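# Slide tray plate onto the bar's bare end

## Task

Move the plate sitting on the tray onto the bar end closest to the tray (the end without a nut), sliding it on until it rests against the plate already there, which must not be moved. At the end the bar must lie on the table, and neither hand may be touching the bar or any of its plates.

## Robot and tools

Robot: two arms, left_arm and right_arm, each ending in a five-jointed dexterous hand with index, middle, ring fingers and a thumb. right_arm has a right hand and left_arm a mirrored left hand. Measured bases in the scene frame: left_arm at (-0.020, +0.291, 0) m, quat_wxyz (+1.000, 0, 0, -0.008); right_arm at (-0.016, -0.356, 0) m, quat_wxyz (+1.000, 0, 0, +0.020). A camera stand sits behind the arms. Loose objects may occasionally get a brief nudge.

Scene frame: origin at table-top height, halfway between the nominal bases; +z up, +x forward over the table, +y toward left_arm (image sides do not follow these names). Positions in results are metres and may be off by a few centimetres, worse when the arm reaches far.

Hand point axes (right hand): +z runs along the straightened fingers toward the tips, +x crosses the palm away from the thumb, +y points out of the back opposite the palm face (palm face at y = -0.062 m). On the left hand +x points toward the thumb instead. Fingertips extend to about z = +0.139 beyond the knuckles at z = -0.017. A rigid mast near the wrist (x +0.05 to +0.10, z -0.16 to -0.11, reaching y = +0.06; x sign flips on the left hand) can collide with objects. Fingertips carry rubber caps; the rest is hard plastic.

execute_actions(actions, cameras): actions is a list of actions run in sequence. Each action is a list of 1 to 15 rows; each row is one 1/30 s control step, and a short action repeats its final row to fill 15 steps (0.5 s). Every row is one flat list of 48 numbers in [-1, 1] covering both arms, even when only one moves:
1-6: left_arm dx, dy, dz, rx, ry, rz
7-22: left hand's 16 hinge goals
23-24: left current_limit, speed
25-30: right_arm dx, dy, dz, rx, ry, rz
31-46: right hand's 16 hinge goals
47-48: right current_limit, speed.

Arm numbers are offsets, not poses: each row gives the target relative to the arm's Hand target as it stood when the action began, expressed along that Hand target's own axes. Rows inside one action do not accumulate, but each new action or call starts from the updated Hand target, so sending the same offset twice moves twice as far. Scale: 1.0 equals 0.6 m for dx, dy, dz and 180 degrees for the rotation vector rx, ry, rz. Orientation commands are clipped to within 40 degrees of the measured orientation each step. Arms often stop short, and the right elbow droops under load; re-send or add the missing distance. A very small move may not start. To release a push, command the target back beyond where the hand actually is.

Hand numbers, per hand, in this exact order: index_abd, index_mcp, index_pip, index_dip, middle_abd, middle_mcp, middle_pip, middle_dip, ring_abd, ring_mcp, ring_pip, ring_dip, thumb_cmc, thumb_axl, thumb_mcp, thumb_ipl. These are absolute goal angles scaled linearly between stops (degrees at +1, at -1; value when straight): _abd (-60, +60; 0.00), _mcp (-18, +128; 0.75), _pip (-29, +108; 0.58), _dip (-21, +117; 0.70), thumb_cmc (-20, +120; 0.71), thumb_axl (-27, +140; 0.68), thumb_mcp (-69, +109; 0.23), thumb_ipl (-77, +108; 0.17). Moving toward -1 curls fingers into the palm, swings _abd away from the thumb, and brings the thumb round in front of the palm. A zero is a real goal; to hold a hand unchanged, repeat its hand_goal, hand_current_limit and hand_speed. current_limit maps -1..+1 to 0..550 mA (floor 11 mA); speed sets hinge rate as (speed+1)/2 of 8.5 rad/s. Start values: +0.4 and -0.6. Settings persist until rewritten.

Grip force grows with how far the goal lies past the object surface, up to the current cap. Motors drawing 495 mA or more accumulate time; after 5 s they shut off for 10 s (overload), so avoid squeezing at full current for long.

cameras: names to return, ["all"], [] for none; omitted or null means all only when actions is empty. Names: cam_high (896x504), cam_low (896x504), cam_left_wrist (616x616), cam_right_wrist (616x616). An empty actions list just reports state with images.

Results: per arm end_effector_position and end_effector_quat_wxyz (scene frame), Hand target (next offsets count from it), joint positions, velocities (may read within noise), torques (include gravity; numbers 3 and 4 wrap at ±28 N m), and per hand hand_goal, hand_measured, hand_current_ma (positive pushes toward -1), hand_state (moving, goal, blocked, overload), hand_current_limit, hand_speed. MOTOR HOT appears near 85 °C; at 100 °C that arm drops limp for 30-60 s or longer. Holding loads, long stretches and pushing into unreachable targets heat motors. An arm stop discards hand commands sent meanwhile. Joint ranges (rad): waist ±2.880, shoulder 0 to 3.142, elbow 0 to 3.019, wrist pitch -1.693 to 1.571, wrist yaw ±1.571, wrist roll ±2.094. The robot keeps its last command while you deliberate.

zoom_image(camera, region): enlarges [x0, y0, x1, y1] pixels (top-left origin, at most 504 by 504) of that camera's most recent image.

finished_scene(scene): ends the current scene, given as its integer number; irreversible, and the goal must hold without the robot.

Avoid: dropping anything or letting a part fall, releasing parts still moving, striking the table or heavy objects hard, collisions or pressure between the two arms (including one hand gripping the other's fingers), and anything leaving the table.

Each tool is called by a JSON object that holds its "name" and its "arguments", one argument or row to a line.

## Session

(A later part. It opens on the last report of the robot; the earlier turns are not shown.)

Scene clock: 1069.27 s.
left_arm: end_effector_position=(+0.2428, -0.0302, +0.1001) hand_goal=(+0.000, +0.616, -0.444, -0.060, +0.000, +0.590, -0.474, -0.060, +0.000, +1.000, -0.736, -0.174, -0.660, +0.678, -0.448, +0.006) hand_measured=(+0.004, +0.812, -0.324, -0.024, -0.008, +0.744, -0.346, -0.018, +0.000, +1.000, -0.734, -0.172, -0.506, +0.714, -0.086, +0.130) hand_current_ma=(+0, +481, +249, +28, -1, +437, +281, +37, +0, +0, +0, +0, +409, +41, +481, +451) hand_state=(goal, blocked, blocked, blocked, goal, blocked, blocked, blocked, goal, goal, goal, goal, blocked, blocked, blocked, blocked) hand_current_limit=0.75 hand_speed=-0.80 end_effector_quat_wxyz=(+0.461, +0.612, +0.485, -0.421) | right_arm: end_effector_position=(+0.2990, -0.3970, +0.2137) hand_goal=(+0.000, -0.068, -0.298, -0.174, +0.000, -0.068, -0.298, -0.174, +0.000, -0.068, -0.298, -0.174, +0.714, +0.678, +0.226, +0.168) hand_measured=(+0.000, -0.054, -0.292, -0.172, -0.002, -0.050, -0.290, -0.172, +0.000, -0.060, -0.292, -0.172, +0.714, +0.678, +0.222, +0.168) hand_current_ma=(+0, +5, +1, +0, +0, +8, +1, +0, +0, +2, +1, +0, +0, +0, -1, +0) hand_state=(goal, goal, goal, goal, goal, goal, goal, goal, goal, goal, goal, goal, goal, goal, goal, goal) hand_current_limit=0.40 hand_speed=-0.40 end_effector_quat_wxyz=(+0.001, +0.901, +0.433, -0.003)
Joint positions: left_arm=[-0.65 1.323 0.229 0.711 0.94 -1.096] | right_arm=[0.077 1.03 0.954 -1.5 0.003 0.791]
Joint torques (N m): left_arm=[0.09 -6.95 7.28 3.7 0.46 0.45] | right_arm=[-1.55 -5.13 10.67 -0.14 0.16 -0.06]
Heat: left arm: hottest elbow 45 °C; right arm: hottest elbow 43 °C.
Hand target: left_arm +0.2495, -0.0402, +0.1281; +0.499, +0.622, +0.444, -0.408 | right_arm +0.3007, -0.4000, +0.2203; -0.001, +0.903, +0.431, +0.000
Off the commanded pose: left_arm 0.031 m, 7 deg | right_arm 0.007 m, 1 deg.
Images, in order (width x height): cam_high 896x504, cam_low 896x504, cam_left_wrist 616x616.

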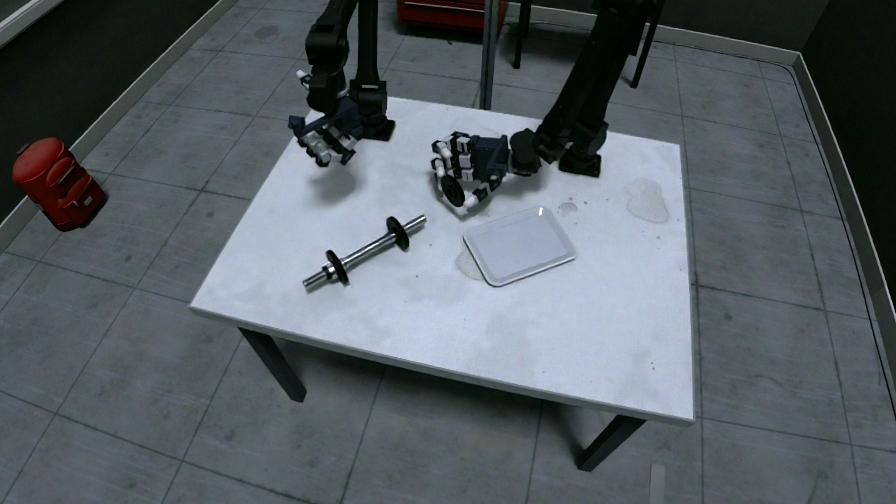

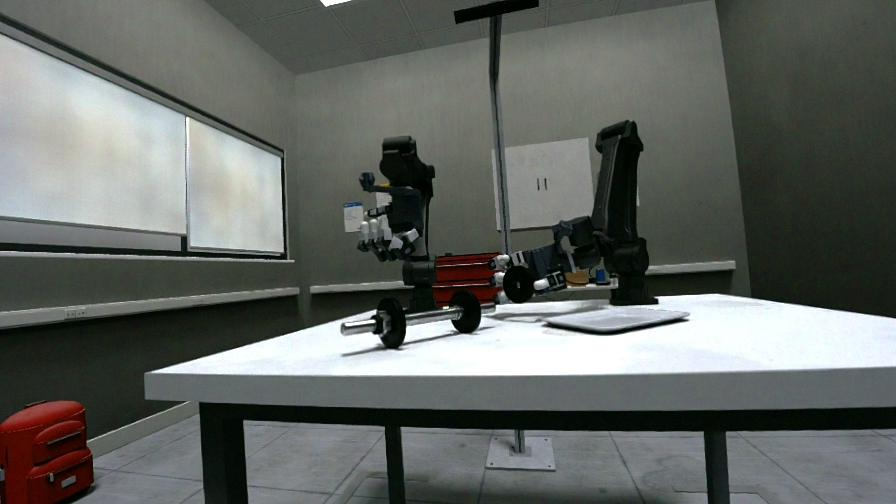

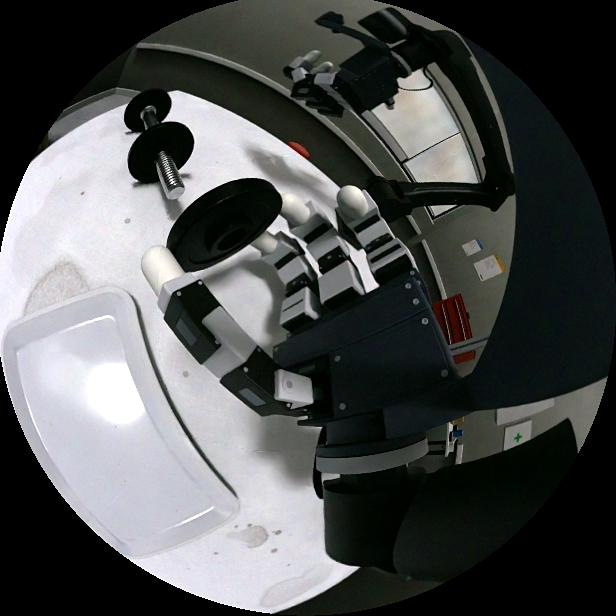

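{"name": "execute_actions", "arguments": {
  "actions": [
    [[0.0602,-0.0164,0.0106,0,0,0,0,0.616,-0.445,-0.06,0,0.589,-0.474,-0.06,0,1,-0.737,-0.174,-0.66,0.677,-0.449,0.005,0.75,-0.8,0,0,0,0,0,0,0,-0.068,-0.299,-0.174,0,-0.068,-0.299,-0.174,0,-0.068,-0.299,-0.174,0.714,0.678,0.226,0.168,0.4,-0.4]],
    [[0.0053,0.0367,0.0269,0,0,0,0,0.616,-0.445,-0.06,0,0.589,-0.474,-0.06,0,1,-0.737,-0.174,-0.66,0.677,-0.449,0.005,0.75,-0.8,0,0,0,0,0,0,0,-0.068,-0.299,-0.174,0,-0.068,-0.299,-0.174,0,-0.068,-0.299,-0.174,0.714,0.678,0.226,0.168,0.4,-0.4]],
    [[0.0053,0.0367,0.0269,0,0,0,0,0.616,-0.445,-0.06,0,0.589,-0.474,-0.06,0,1,-0.737,-0.174,-0.66,0.677,-0.449,0.005,0.75,-0.8,0,0,0,0,0,0,0,-0.068,-0.299,-0.174,0,-0.068,-0.299,-0.174,0,-0.068,-0.299,-0.174,0.714,0.678,0.226,0.168,0.4,-0.4]]
  ],
  "cameras": ["cam_high","cam_low","cam_left_wrist"]
}}

{"name": "zoom_image", "arguments": {
  "camera": "cam_left_wrist",
  "region": [110, 110, 350, 350]
}}

{"name": "zoom_image", "arguments": {
  "camera": "cam_high",
  "region": [380, 160, 500, 260]
}}

{"name": "zoom_image", "arguments": {
  "camera": "cam_low",
  "region": [430, 240, 580, 350]
}}

Scene clock: 1089.13 s.
left_arm: end_effector_position=(+0.2736, -0.0563, +0.0644) hand_goal=(+0.000, +0.616, -0.444, -0.060, +0.000, +0.590, -0.474, -0.060, +0.000, +1.000, -0.736, -0.174, -0.660, +0.678, -0.448, +0.006) hand_measured=(-0.006, +0.812, -0.324, -0.024, -0.008, +0.740, -0.350, -0.018, +0.000, +1.000, -0.734, -0.172, -0.506, +0.718, -0.086, +0.130) hand_current_ma=(-1, +481, +249, +28, -1, +423, +267, +37, +0, +0, +0, +0, +409, +50, +481, +451) hand_state=(goal, blocked, blocked, blocked, goal, blocked, blocked, blocked, goal, goal, goal, goal, blocked, blocked, blocked, blocked) hand_current_limit=0.75 hand_speed=-0.80 end_effector_quat_wxyz=(+0.467, +0.612, +0.479, -0.421) | right_arm: end_effector_position=(+0.2990, -0.3970, +0.2137) hand_goal=(+0.000, -0.068, -0.298, -0.174, +0.000, -0.068, -0.298, -0.174, +0.000, -0.068, -0.298, -0.174, +0.714, +0.678, +0.226, +0.168) hand_measured=(+0.000, -0.054, -0.292, -0.172, -0.002, -0.050, -0.290, -0.172, +0.000, -0.060, -0.292, -0.172, +0.714, +0.678, +0.222, +0.168) hand_current_ma=(+0, +5, +1, +0, +0, +8, +1, +0, +0, +2, +1, +0, +0, +0, -1, +0) hand_state=(goal, goal, goal, goal, goal, goal, goal, goal, goal, goal, goal, goal, goal, goal, goal, goal) hand_current_limit=0.40 hand_speed=-0.40 end_effector_quat_wxyz=(+0.001, +0.901, +0.433, -0.003)
Joint positions: left_arm=[-0.654 1.633 0.317 0.955 0.938 -1.102] | right_arm=[0.077 1.03 0.954 -1.5 0.003 0.791]
Joint torques (N m): left_arm=[-1.03 -9.05 8.44 2.29 0.27 0.38] | right_arm=[-1.61 -5.25 10.65 -0.16 0.16 -0.07]
Heat: left arm: hottest elbow 42 °C; right arm: hottest elbow 43 °C.
Hand target: left_arm +0.2914, -0.0756, +0.0900; +0.499, +0.622, +0.444, -0.408 | right_arm +0.3007, -0.4000, +0.2203; -0.001, +0.903, +0.431, +0.000
Off the commanded pose: left_arm 0.037 m, 6 deg | right_arm 0.007 m, 1 deg.
Images, in order (width x height): cam_high 896x504, cam_low 896x504, cam_left_wrist 616x616.

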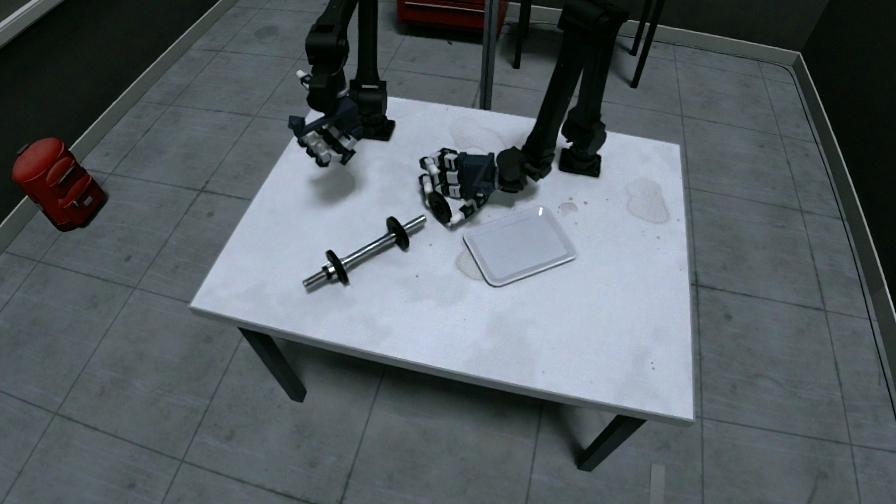

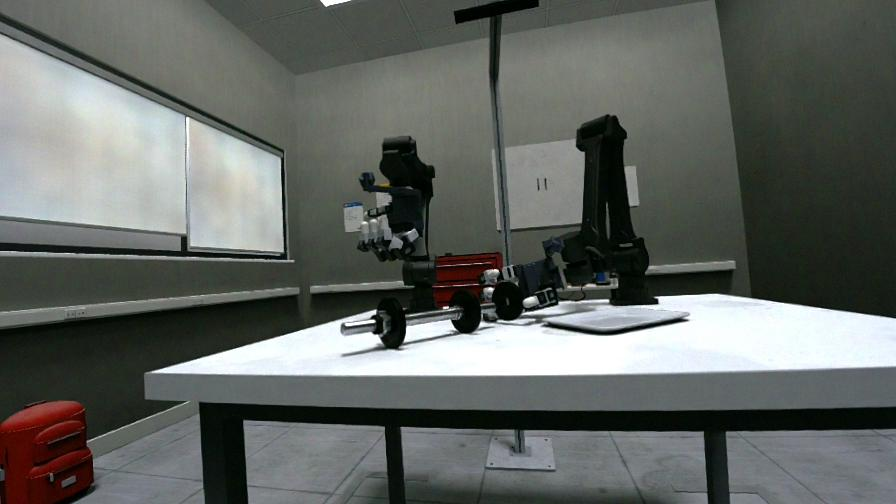

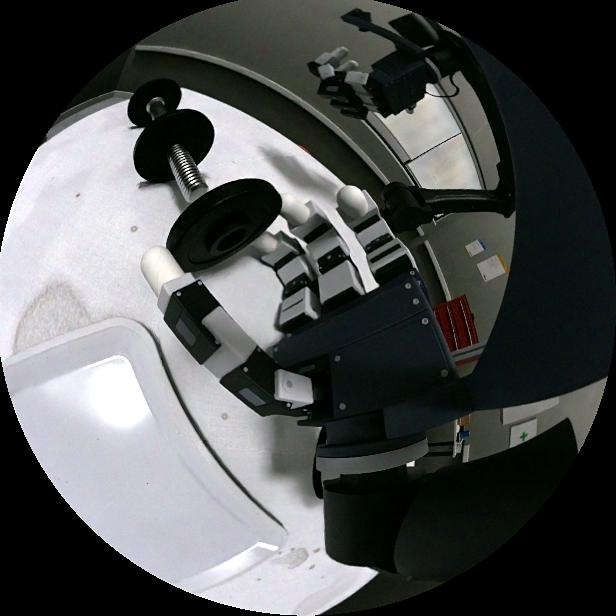

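Scaled by 2.100 from the camera's 616x616 image, which has a finer 880x880 frame.

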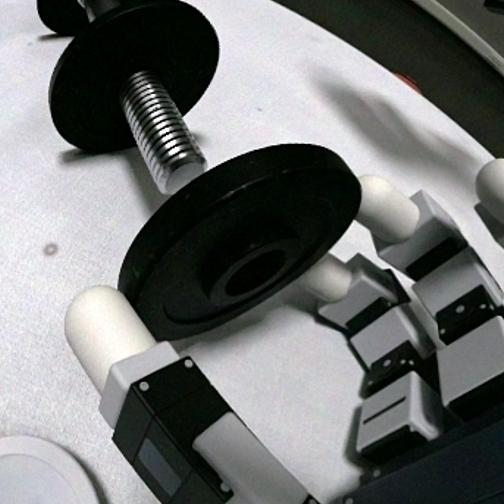

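Scaled by 4.200.

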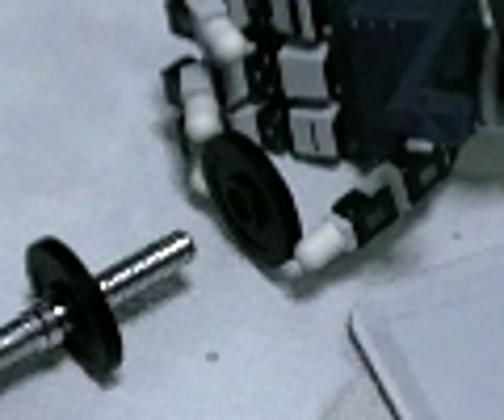

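Scaled by 3.360.

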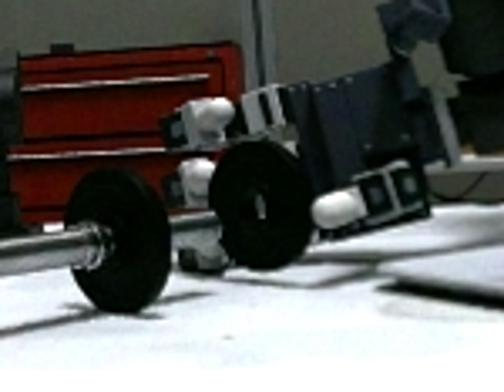

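{"name": "execute_actions", "arguments": {
  "actions": [
    [[0.0143,0.0293,0.014,0,0,0,0,0.616,-0.445,-0.06,0,0.589,-0.474,-0.06,0,1,-0.737,-0.174,-0.66,0.677,-0.449,0.005,0.75,-0.8,0,0,0,0,0,0,0,-0.068,-0.299,-0.174,0,-0.068,-0.299,-0.174,0,-0.068,-0.299,-0.174,0.714,0.678,0.226,0.168,0.4,-0.4]]
  ],
  "cameras": ["cam_high","cam_low","cam_left_wrist"]
}}

{"name": "zoom_image", "arguments": {
  "camera": "cam_left_wrist",
  "region": [110, 110, 350, 350]
}}

{"name": "zoom_image", "arguments": {
  "camera": "cam_high",
  "region": [380, 170, 480, 250]
}}

{"name": "zoom_image", "arguments": {
  "camera": "cam_low",
  "region": [430, 260, 550, 340]
}}

Scene clock: 1111.13 s.
left_arm: end_effector_position=(+0.2894, -0.0716, +0.0645) hand_goal=(+0.000, +0.616, -0.444, -0.060, +0.000, +0.590, -0.474, -0.060, +0.000, +1.000, -0.736, -0.174, -0.660, +0.678, -0.448, +0.006) hand_measured=(-0.010, +0.812, -0.324, -0.024, -0.008, +0.740, -0.350, -0.018, +0.000, +1.000, -0.734, -0.172, -0.506, +0.718, -0.086, +0.130) hand_current_ma=(-2, +481, +249, +28, -1, +423, +267, +37, +0, +0, +0, +0, +409, +50, +481, +451) hand_state=(goal, blocked, blocked, blocked, goal, blocked, blocked, blocked, goal, goal, goal, goal, blocked, blocked, blocked, blocked) hand_current_limit=0.75 hand_speed=-0.80 end_effector_quat_wxyz=(+0.470, +0.614, +0.471, -0.425) | right_arm: end_effector_position=(+0.2990, -0.3970, +0.2137) hand_goal=(+0.000, -0.068, -0.298, -0.174, +0.000, -0.068, -0.298, -0.174, +0.000, -0.068, -0.298, -0.174, +0.714, +0.678, +0.226, +0.168) hand_measured=(+0.000, -0.054, -0.292, -0.172, -0.002, -0.050, -0.290, -0.172, +0.000, -0.060, -0.292, -0.172, +0.714, +0.678, +0.222, +0.168) hand_current_ma=(+0, +5, +1, +0, +0, +8, +1, +0, +0, +2, +1, +0, +0, +0, -1, +0) hand_state=(goal, goal, goal, goal, goal, goal, goal, goal, goal, goal, goal, goal, goal, goal, goal, goal) hand_current_limit=0.40 hand_speed=-0.40 end_effector_quat_wxyz=(+0.001, +0.901, +0.433, -0.003)
Joint positions: left_arm=[-0.654 1.679 0.376 0.955 0.951 -1.102] | right_arm=[0.077 1.03 0.954 -1.5 0.003 0.791]
Joint torques (N m): left_arm=[1.55 -9.93 8.28 2.11 0.28 0.42] | right_arm=[-1.67 -5.19 10.66 -0.13 0.16 -0.07]
Heat: left arm: hottest elbow 42 °C; right arm: hottest elbow 43 °C.
Hand target: left_arm +0.3101, -0.0845, +0.0850; +0.499, +0.622, +0.444, -0.408 | right_arm +0.3007, -0.4000, +0.2203; -0.001, +0.903, +0.431, +0.000
Off the commanded pose: left_arm 0.032 m, 5 deg | right_arm 0.007 m, 1 deg.
Images, in order (width x height): cam_high 896x504, cam_low 896x504, cam_left_wrist 616x616.

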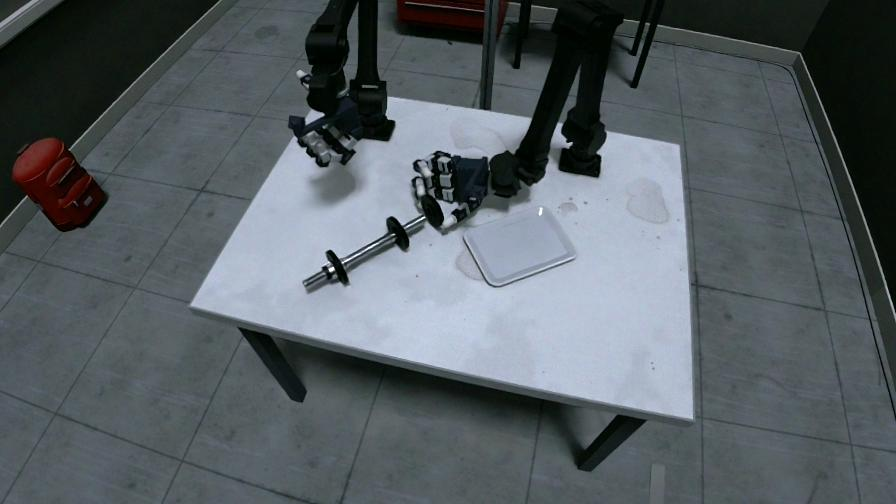

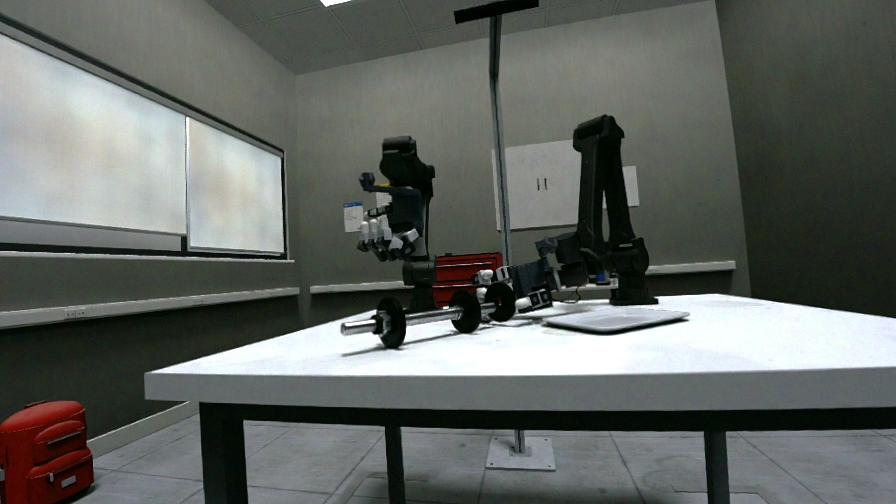

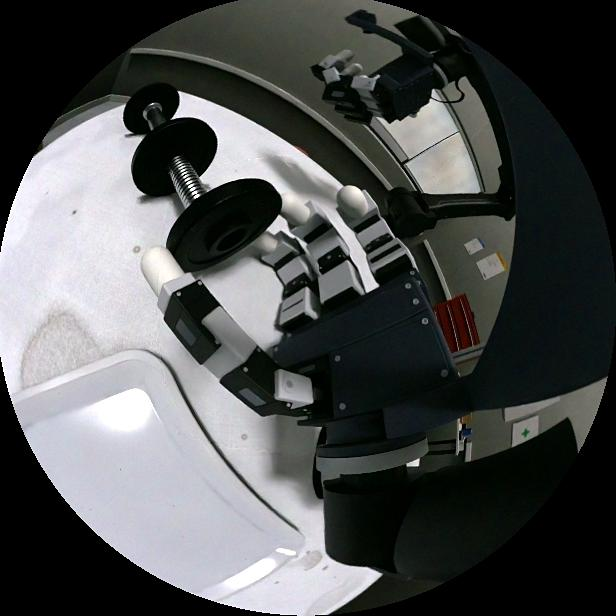

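Scaled by 2.100 from the camera's 616x616 image, which has a finer 880x880 frame.

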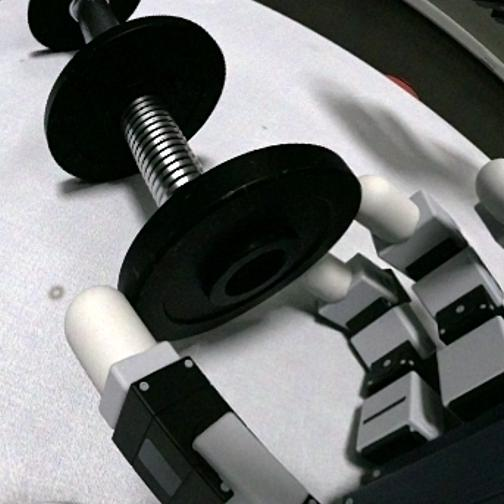

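Scaled by 5.040.

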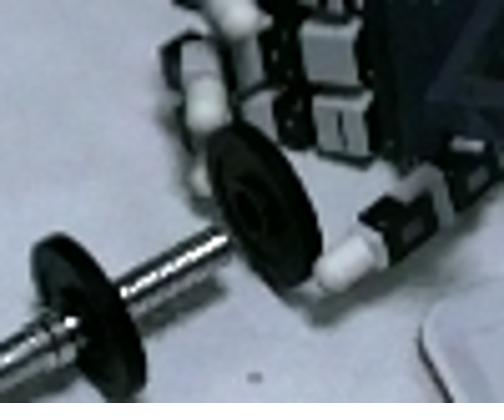

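Scaled by 4.200.

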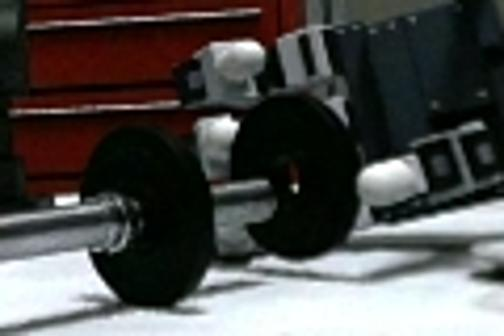

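{"name": "execute_actions", "arguments": {
  "actions": [
    [[0.0225,-0.0103,-0.0243,0,0,0,0,0.616,-0.445,-0.06,0,0.589,-0.474,-0.06,0,1,-0.737,-0.174,-0.66,0.677,-0.449,0.005,0.75,-0.8,0,0,0,0,0,0,0,-0.068,-0.299,-0.174,0,-0.068,-0.299,-0.174,0,-0.068,-0.299,-0.174,0.714,0.678,0.226,0.168,0.4,-0.4]]
  ],
  "cameras": ["cam_high","cam_low","cam_left_wrist"]
}}

{"name": "zoom_image", "arguments": {
  "camera": "cam_left_wrist",
  "region": [110, 110, 350, 350]
}}

{"name": "zoom_image", "arguments": {
  "camera": "cam_high",
  "region": [380, 170, 480, 250]
}}

{"name": "zoom_image", "arguments": {
  "camera": "cam_low",
  "region": [430, 260, 550, 340]
}}

Scene clock: 1128.13 s.
left_arm: end_effector_position=(+0.2938, -0.0654, +0.0628) hand_goal=(+0.000, +0.616, -0.444, -0.060, +0.000, +0.590, -0.474, -0.060, +0.000, +1.000, -0.736, -0.174, -0.660, +0.678, -0.448, +0.006) hand_measured=(-0.016, +0.812, -0.324, -0.024, -0.008, +0.740, -0.350, -0.018, +0.000, +1.000, -0.734, -0.172, -0.506, +0.718, -0.086, +0.130) hand_current_ma=(-5, +481, +249, +28, -1, +423, +267, +37, +0, +0, +0, +0, +409, +50, +481, +451) hand_state=(goal, blocked, blocked, blocked, goal, blocked, blocked, blocked, goal, goal, goal, goal, blocked, blocked, blocked, blocked) hand_current_limit=0.75 hand_speed=-0.80 end_effector_quat_wxyz=(+0.471, +0.613, +0.466, -0.431) | right_arm: end_effector_position=(+0.2990, -0.3970, +0.2137) hand_goal=(+0.000, -0.068, -0.298, -0.174, +0.000, -0.068, -0.298, -0.174, +0.000, -0.068, -0.298, -0.174, +0.714, +0.678, +0.226, +0.168) hand_measured=(+0.000, -0.054, -0.292, -0.172, -0.002, -0.050, -0.290, -0.172, +0.000, -0.060, -0.292, -0.172, +0.714, +0.678, +0.222, +0.168) hand_current_ma=(+0, +5, +1, +0, +0, +8, +1, +0, +0, +2, +1, +0, +0, +0, -1, +0) hand_state=(goal, goal, goal, goal, goal, goal, goal, goal, goal, goal, goal, goal, goal, goal, goal, goal) hand_current_limit=0.40 hand_speed=-0.40 end_effector_quat_wxyz=(+0.001, +0.901, +0.433, -0.003)
Joint positions: left_arm=[-0.621 1.701 0.377 0.978 0.997 -1.097] | right_arm=[0.077 1.03 0.954 -1.5 0.003 0.791]
Joint torques (N m): left_arm=[1.32 -8.64 5.93 2.82 0.06 0.6] | right_arm=[-1.67 -5.13 10.63 -0.13 0.17 -0.07]
Heat: left arm: hottest elbow 42 °C; right arm: hottest elbow 43 °C.
Hand target: left_arm +0.3088, -0.0676, +0.0730; +0.499, +0.622, +0.444, -0.408 | right_arm +0.3007, -0.4000, +0.2203; -0.001, +0.903, +0.431, +0.000
Off the commanded pose: left_arm 0.018 m, 5 deg | right_arm 0.007 m, 1 deg.
Images, in order (width x height): cam_high 896x504, cam_low 896x504, cam_left_wrist 616x616.

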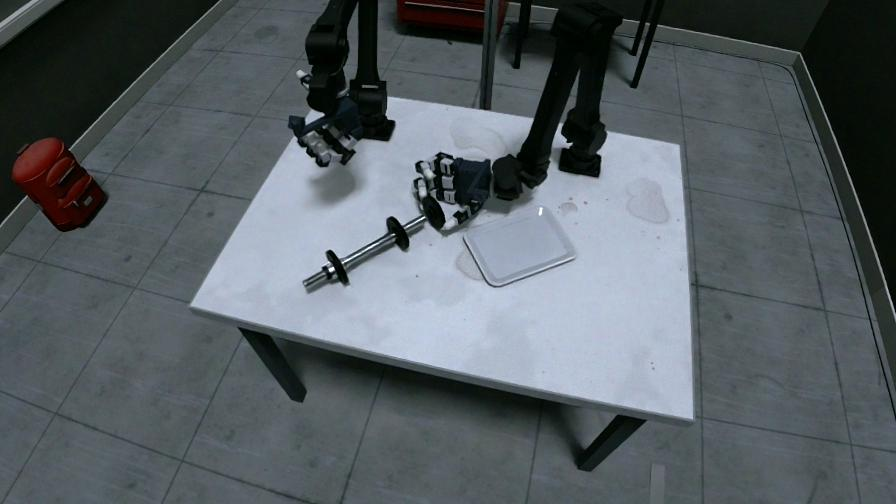

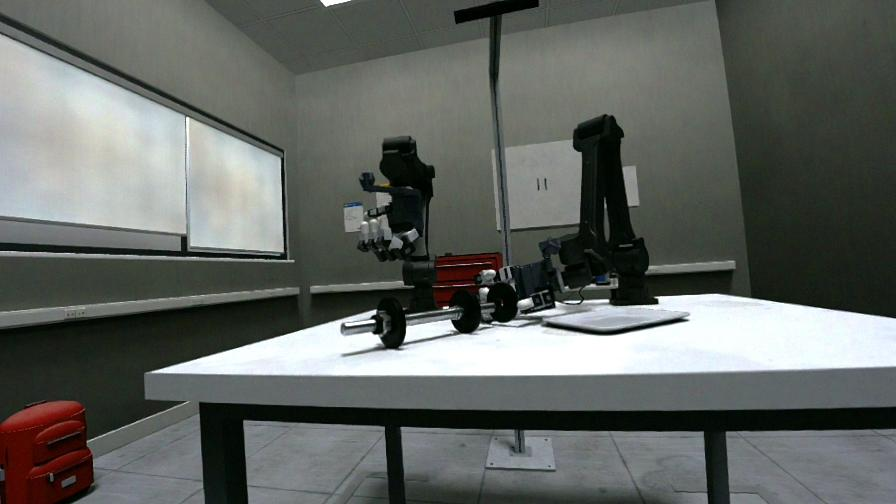

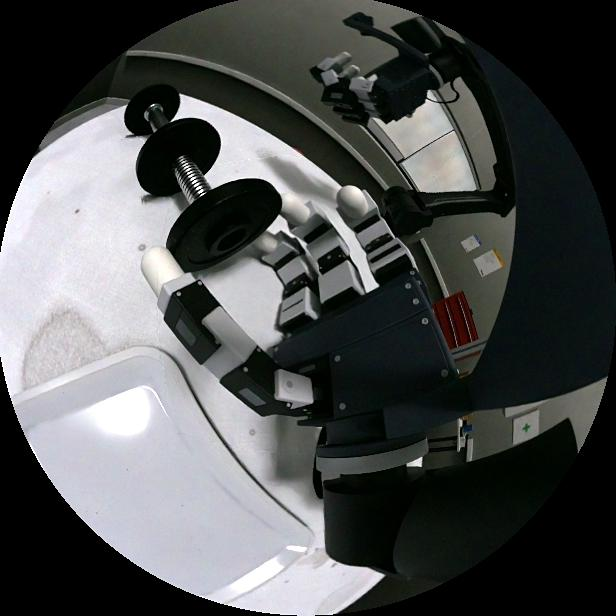

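Scaled by 2.100 from the camera's 616x616 image, which has a finer 880x880 frame.

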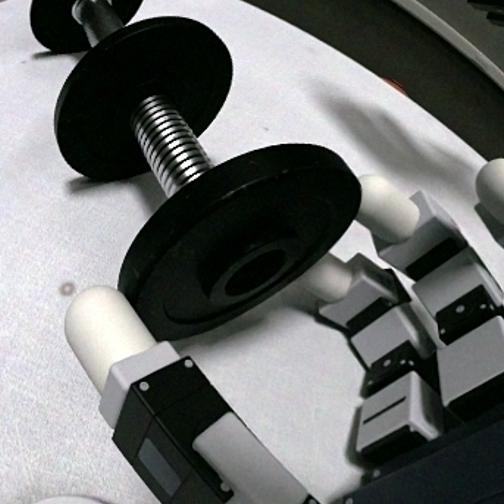

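Scaled by 5.040.

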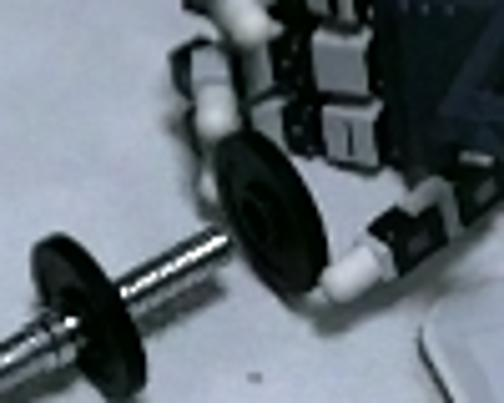

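Scaled by 4.200.

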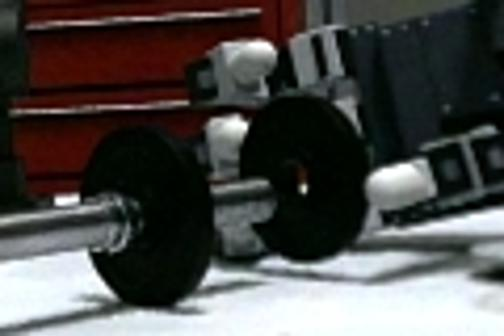

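{"name": "execute_actions", "arguments": {
  "actions": [
    [[0.0178,-0.0007,-0.0025,0,0,0,0,0.616,-0.445,-0.06,0,0.589,-0.474,-0.06,0,1,-0.737,-0.174,-0.66,0.677,-0.449,0.005,0.75,-0.8,0,0,0,0,0,0,0,-0.068,-0.299,-0.174,0,-0.068,-0.299,-0.174,0,-0.068,-0.299,-0.174,0.714,0.678,0.226,0.168,0.4,-0.4]]
  ],
  "cameras": ["cam_high","cam_low","cam_left_wrist"]
}}

{"name": "zoom_image", "arguments": {
  "camera": "cam_left_wrist",
  "region": [150, 120, 310, 280]
}}

{"name": "zoom_image", "arguments": {
  "camera": "cam_high",
  "region": [380, 170, 480, 250]
}}

{"name": "zoom_image", "arguments": {
  "camera": "cam_low",
  "region": [430, 260, 550, 340]
}}

Scene clock: 1135.47 s.
left_arm: end_effector_position=(+0.2934, -0.0652, +0.0628) hand_goal=(+0.000, +0.616, -0.444, -0.060, +0.000, +0.590, -0.474, -0.060, +0.000, +1.000, -0.736, -0.174, -0.660, +0.678, -0.448, +0.006) hand_measured=(-0.022, +0.812, -0.324, -0.024, -0.008, +0.740, -0.350, -0.018, +0.000, +1.000, -0.734, -0.172, -0.506, +0.718, -0.086, +0.130) hand_current_ma=(-9, +481, +249, +28, -1, +423, +267, +37, +0, +0, +0, +0, +409, +50, +481, +451) hand_state=(blocked, blocked, blocked, blocked, goal, blocked, blocked, blocked, goal, goal, goal, goal, blocked, blocked, blocked, blocked) hand_current_limit=0.75 hand_speed=-0.80 end_effector_quat_wxyz=(+0.478, +0.615, +0.453, -0.435) | right_arm: end_effector_position=(+0.2990, -0.3970, +0.2137) hand_goal=(+0.000, -0.068, -0.298, -0.174, +0.000, -0.068, -0.298, -0.174, +0.000, -0.068, -0.298, -0.174, +0.714, +0.678, +0.226, +0.168) hand_measured=(+0.000, -0.054, -0.292, -0.172, -0.002, -0.050, -0.290, -0.172, +0.000, -0.060, -0.292, -0.172, +0.714, +0.678, +0.222, +0.168) hand_current_ma=(+0, +5, +1, +0, +0, +8, +1, +0, +0, +2, +1, +0, +0, +0, -1, +0) hand_state=(goal, goal, goal, goal, goal, goal, goal, goal, goal, goal, goal, goal, goal, goal, goal, goal) hand_current_limit=0.40 hand_speed=-0.40 end_effector_quat_wxyz=(+0.001, +0.901, +0.433, -0.003)
Joint positions: left_arm=[-0.612 1.73 0.377 1.029 1.023 -1.094] | right_arm=[0.077 1.03 0.954 -1.5 0.003 0.791]
Joint torques (N m): left_arm=[1.14 -7.47 5.87 2.13 -0.47 0.65] | right_arm=[-1.61 -5.19 10.66 -0.14 0.16 -0.06]
Heat: left arm: hottest elbow 41 °C; right arm: hottest elbow 43 °C.
Hand target: left_arm +0.3114, -0.0646, +0.0631; +0.499, +0.622, +0.444, -0.408 | right_arm +0.3007, -0.4000, +0.2203; -0.001, +0.903, +0.431, +0.000
Off the commanded pose: left_arm 0.018 m, 4 deg | right_arm 0.007 m, 1 deg.
Images, in order (width x height): cam_high 896x504, cam_low 896x504, cam_left_wrist 616x616.

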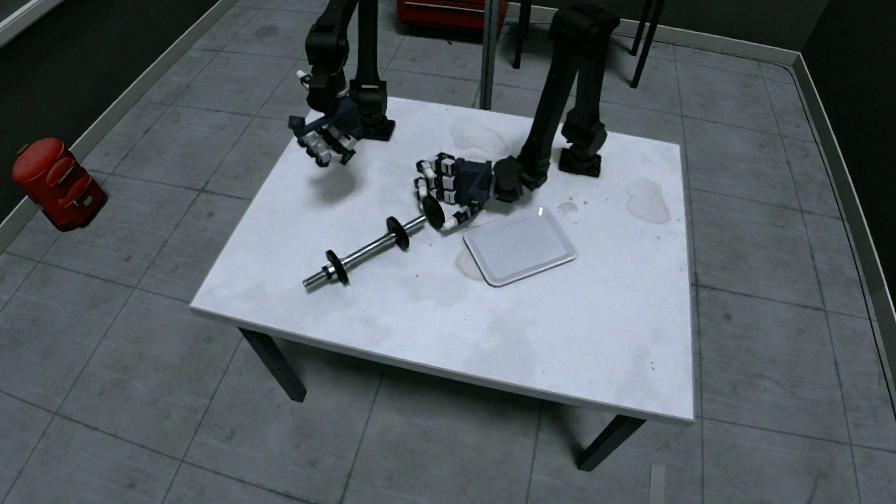

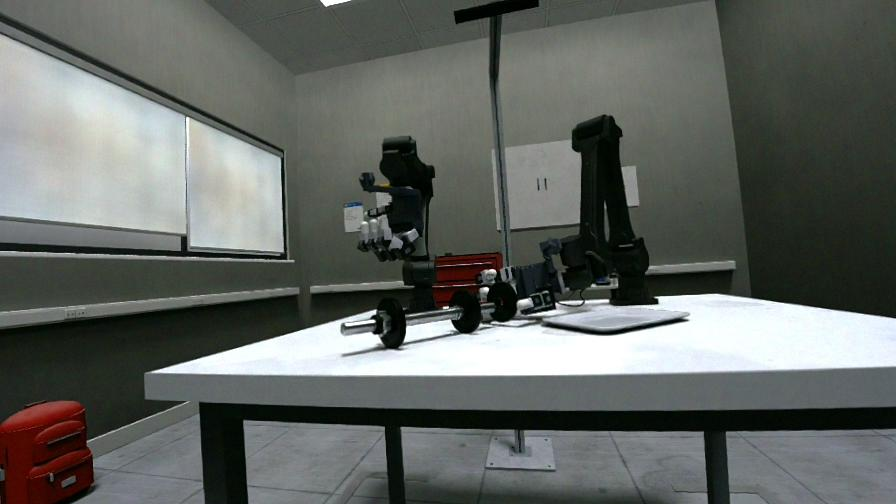

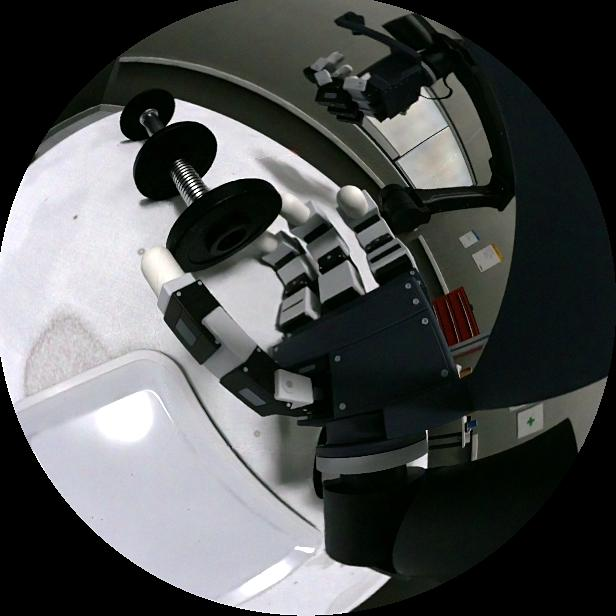

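Scaled by 3.150 from the camera's 616x616 image, which has a finer 880x880 frame.

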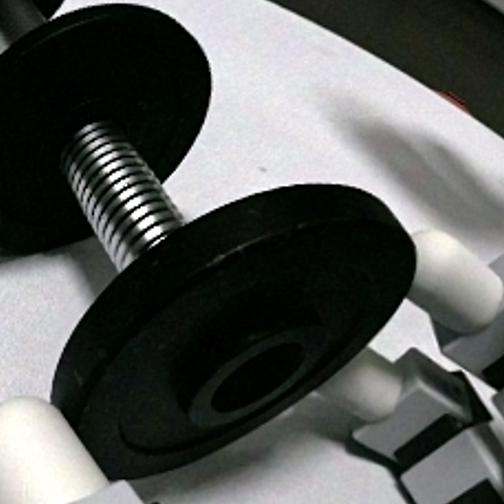

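Scaled by 5.040.

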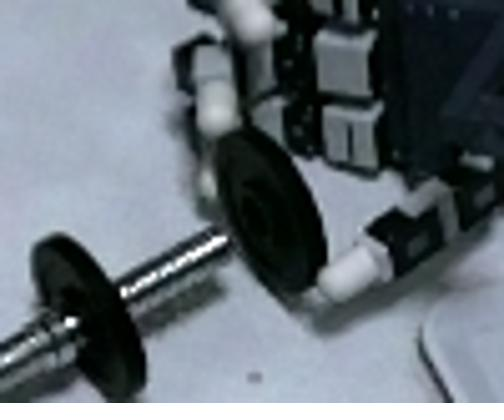

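Scaled by 4.200.

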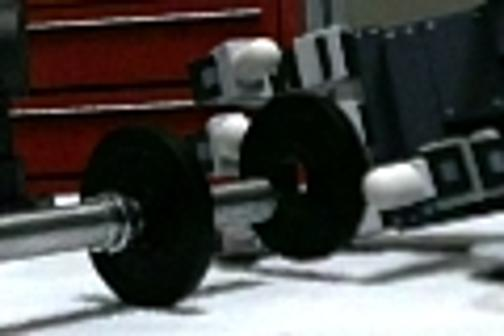

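{"name": "execute_actions", "arguments": {
  "actions": [
    [[-0.023,-0.0005,-0.0088,0,-0.0319,-0.0223,0,0.616,-0.445,-0.06,0,0.589,-0.474,-0.06,0,1,-0.737,-0.174,-0.66,0.677,-0.449,0.005,0.75,-0.8,0,0,0,0,0,0,0,-0.068,-0.299,-0.174,0,-0.068,-0.299,-0.174,0,-0.068,-0.299,-0.174,0.714,0.678,0.226,0.168,0.4,-0.4]],
    [[0,0,0,0,0,0,0,0.616,-0.445,-0.06,0,0.589,-0.474,-0.06,0,1,-0.737,-0.174,-0.66,0.677,-0.449,0.005,0.75,-0.8,0,0,0,0,0,0,0,-0.068,-0.299,-0.174,0,-0.068,-0.299,-0.174,0,-0.068,-0.299,-0.174,0.714,0.678,0.226,0.168,0.4,-0.4]]
  ],
  "cameras": ["cam_high","cam_low","cam_left_wrist"]
}}

{"name": "zoom_image", "arguments": {
  "camera": "cam_left_wrist",
  "region": [150, 120, 310, 280]
}}

{"name": "zoom_image", "arguments": {
  "camera": "cam_high",
  "region": [380, 170, 480, 250]
}}

{"name": "zoom_image", "arguments": {
  "camera": "cam_low",
  "region": [430, 250, 610, 340]
}}

Scene clock: 1147.40 s.
left_arm: end_effector_position=(+0.2992, -0.0589, +0.0582) hand_goal=(+0.000, +0.616, -0.444, -0.060, +0.000, +0.590, -0.474, -0.060, +0.000, +1.000, -0.736, -0.174, -0.660, +0.678, -0.448, +0.006) hand_measured=(+0.002, +0.812, -0.326, -0.024, -0.008, +0.740, -0.350, -0.018, +0.000, +1.000, -0.734, -0.172, -0.506, +0.718, -0.086, +0.130) hand_current_ma=(+0, +481, +243, +28, -1, +423, +267, +37, +0, +0, +0, +0, +409, +50, +481, +451) hand_state=(goal, blocked, blocked, blocked, goal, blocked, blocked, blocked, goal, goal, goal, goal, blocked, blocked, blocked, blocked) hand_current_limit=0.75 hand_speed=-0.80 end_effector_quat_wxyz=(+0.476, +0.578, +0.467, -0.470) | right_arm: end_effector_position=(+0.2990, -0.3970, +0.2137) hand_goal=(+0.000, -0.068, -0.298, -0.174, +0.000, -0.068, -0.298, -0.174, +0.000, -0.068, -0.298, -0.174, +0.714, +0.678, +0.226, +0.168) hand_measured=(+0.000, -0.054, -0.292, -0.172, -0.002, -0.050, -0.290, -0.172, +0.000, -0.060, -0.292, -0.172, +0.714, +0.678, +0.222, +0.168) hand_current_ma=(+0, +5, +1, +0, +0, +8, +1, +0, +0, +2, +1, +0, +0, +0, -1, +0) hand_state=(goal, goal, goal, goal, goal, goal, goal, goal, goal, goal, goal, goal, goal, goal, goal, goal) hand_current_limit=0.40 hand_speed=-0.40 end_effector_quat_wxyz=(+0.001, +0.901, +0.433, -0.003)
Joint positions: left_arm=[-0.582 1.804 0.377 1.211 1.062 -1.268] | right_arm=[0.077 1.03 0.954 -1.5 0.003 0.791]
Joint torques (N m): left_arm=[1.73 -11.22 3.95 3.51 0.27 0.26] | right_arm=[-1.61 -5.19 10.63 -0.14 0.17 -0.06]
Heat: left arm: hottest elbow 41 °C; right arm: hottest elbow 43 °C.
Hand target: left_arm +0.3078, -0.0613, +0.0771; +0.506, +0.585, +0.440, -0.456 | right_arm +0.3007, -0.4000, +0.2203; -0.001, +0.903, +0.431, +0.000
Off the commanded pose: left_arm 0.021 m, 5 deg | right_arm 0.007 m, 1 deg.
Images, in order (width x height): cam_high 896x504, cam_low 896x504, cam_left_wrist 616x616.

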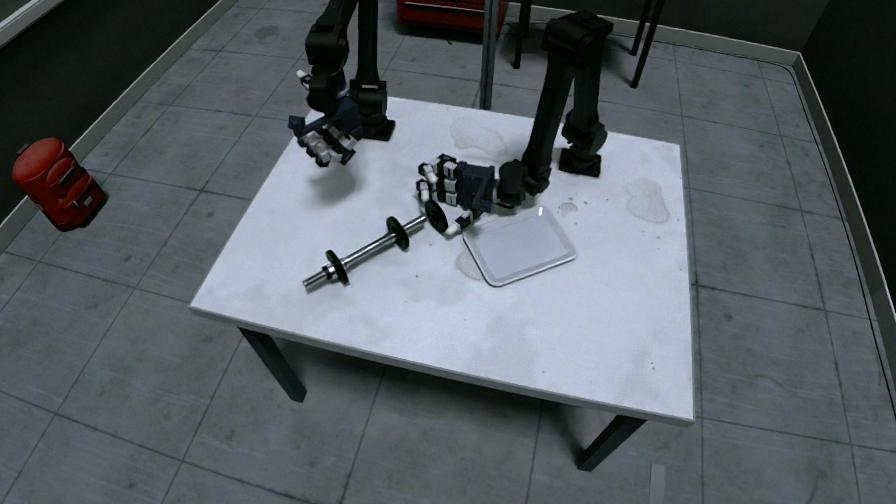

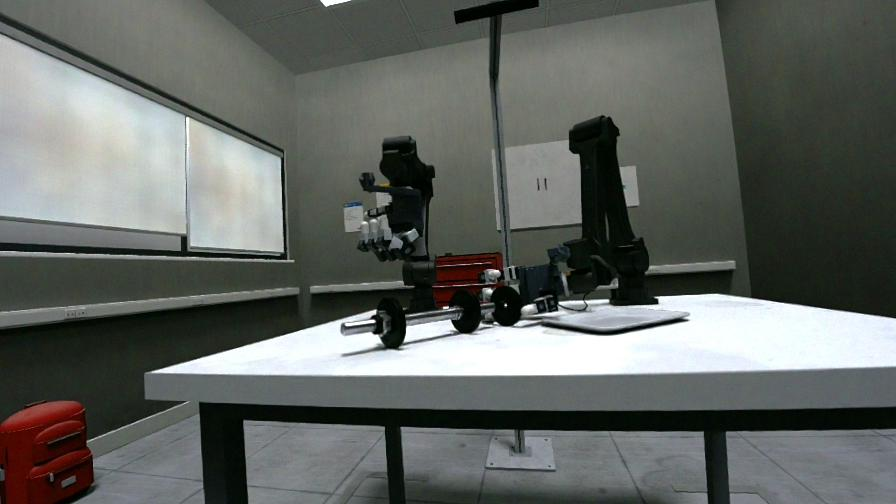

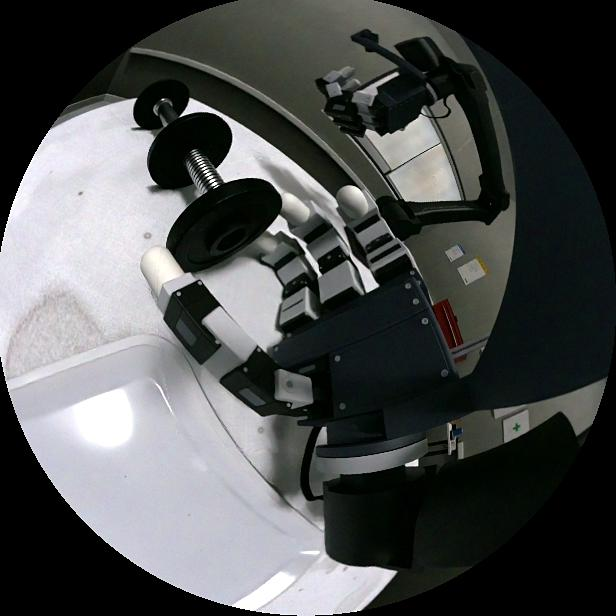

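Scaled by 3.150 from the camera's 616x616 image, which has a finer 880x880 frame.

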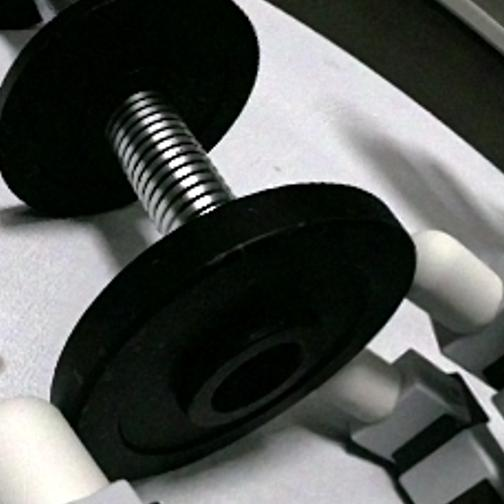

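Scaled by 5.040.

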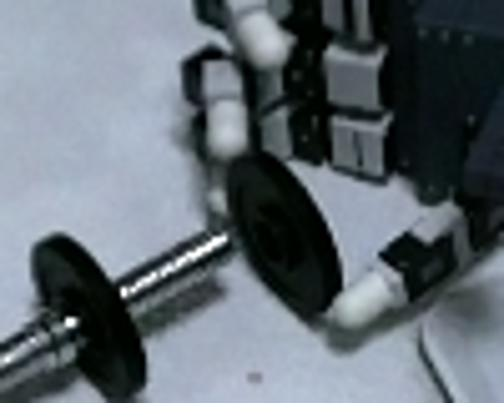

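Scaled by 2.800.

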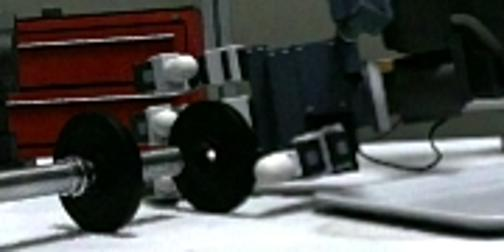

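{"name": "zoom_image", "arguments": {
  "camera": "cam_low",
  "region": [440, 280, 530, 335]
}}

{"name": "zoom_image", "arguments": {
  "camera": "cam_high",
  "region": [385, 195, 455, 245]
}}

Scaled by 5.600.

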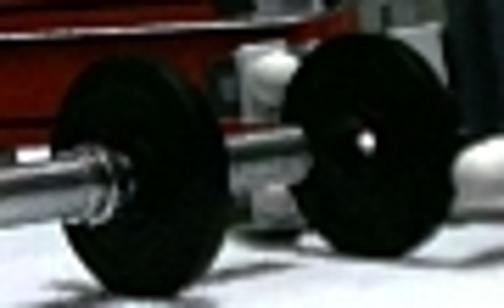

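Scaled by 7.200.

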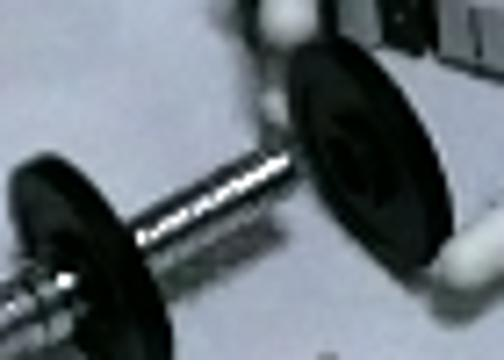

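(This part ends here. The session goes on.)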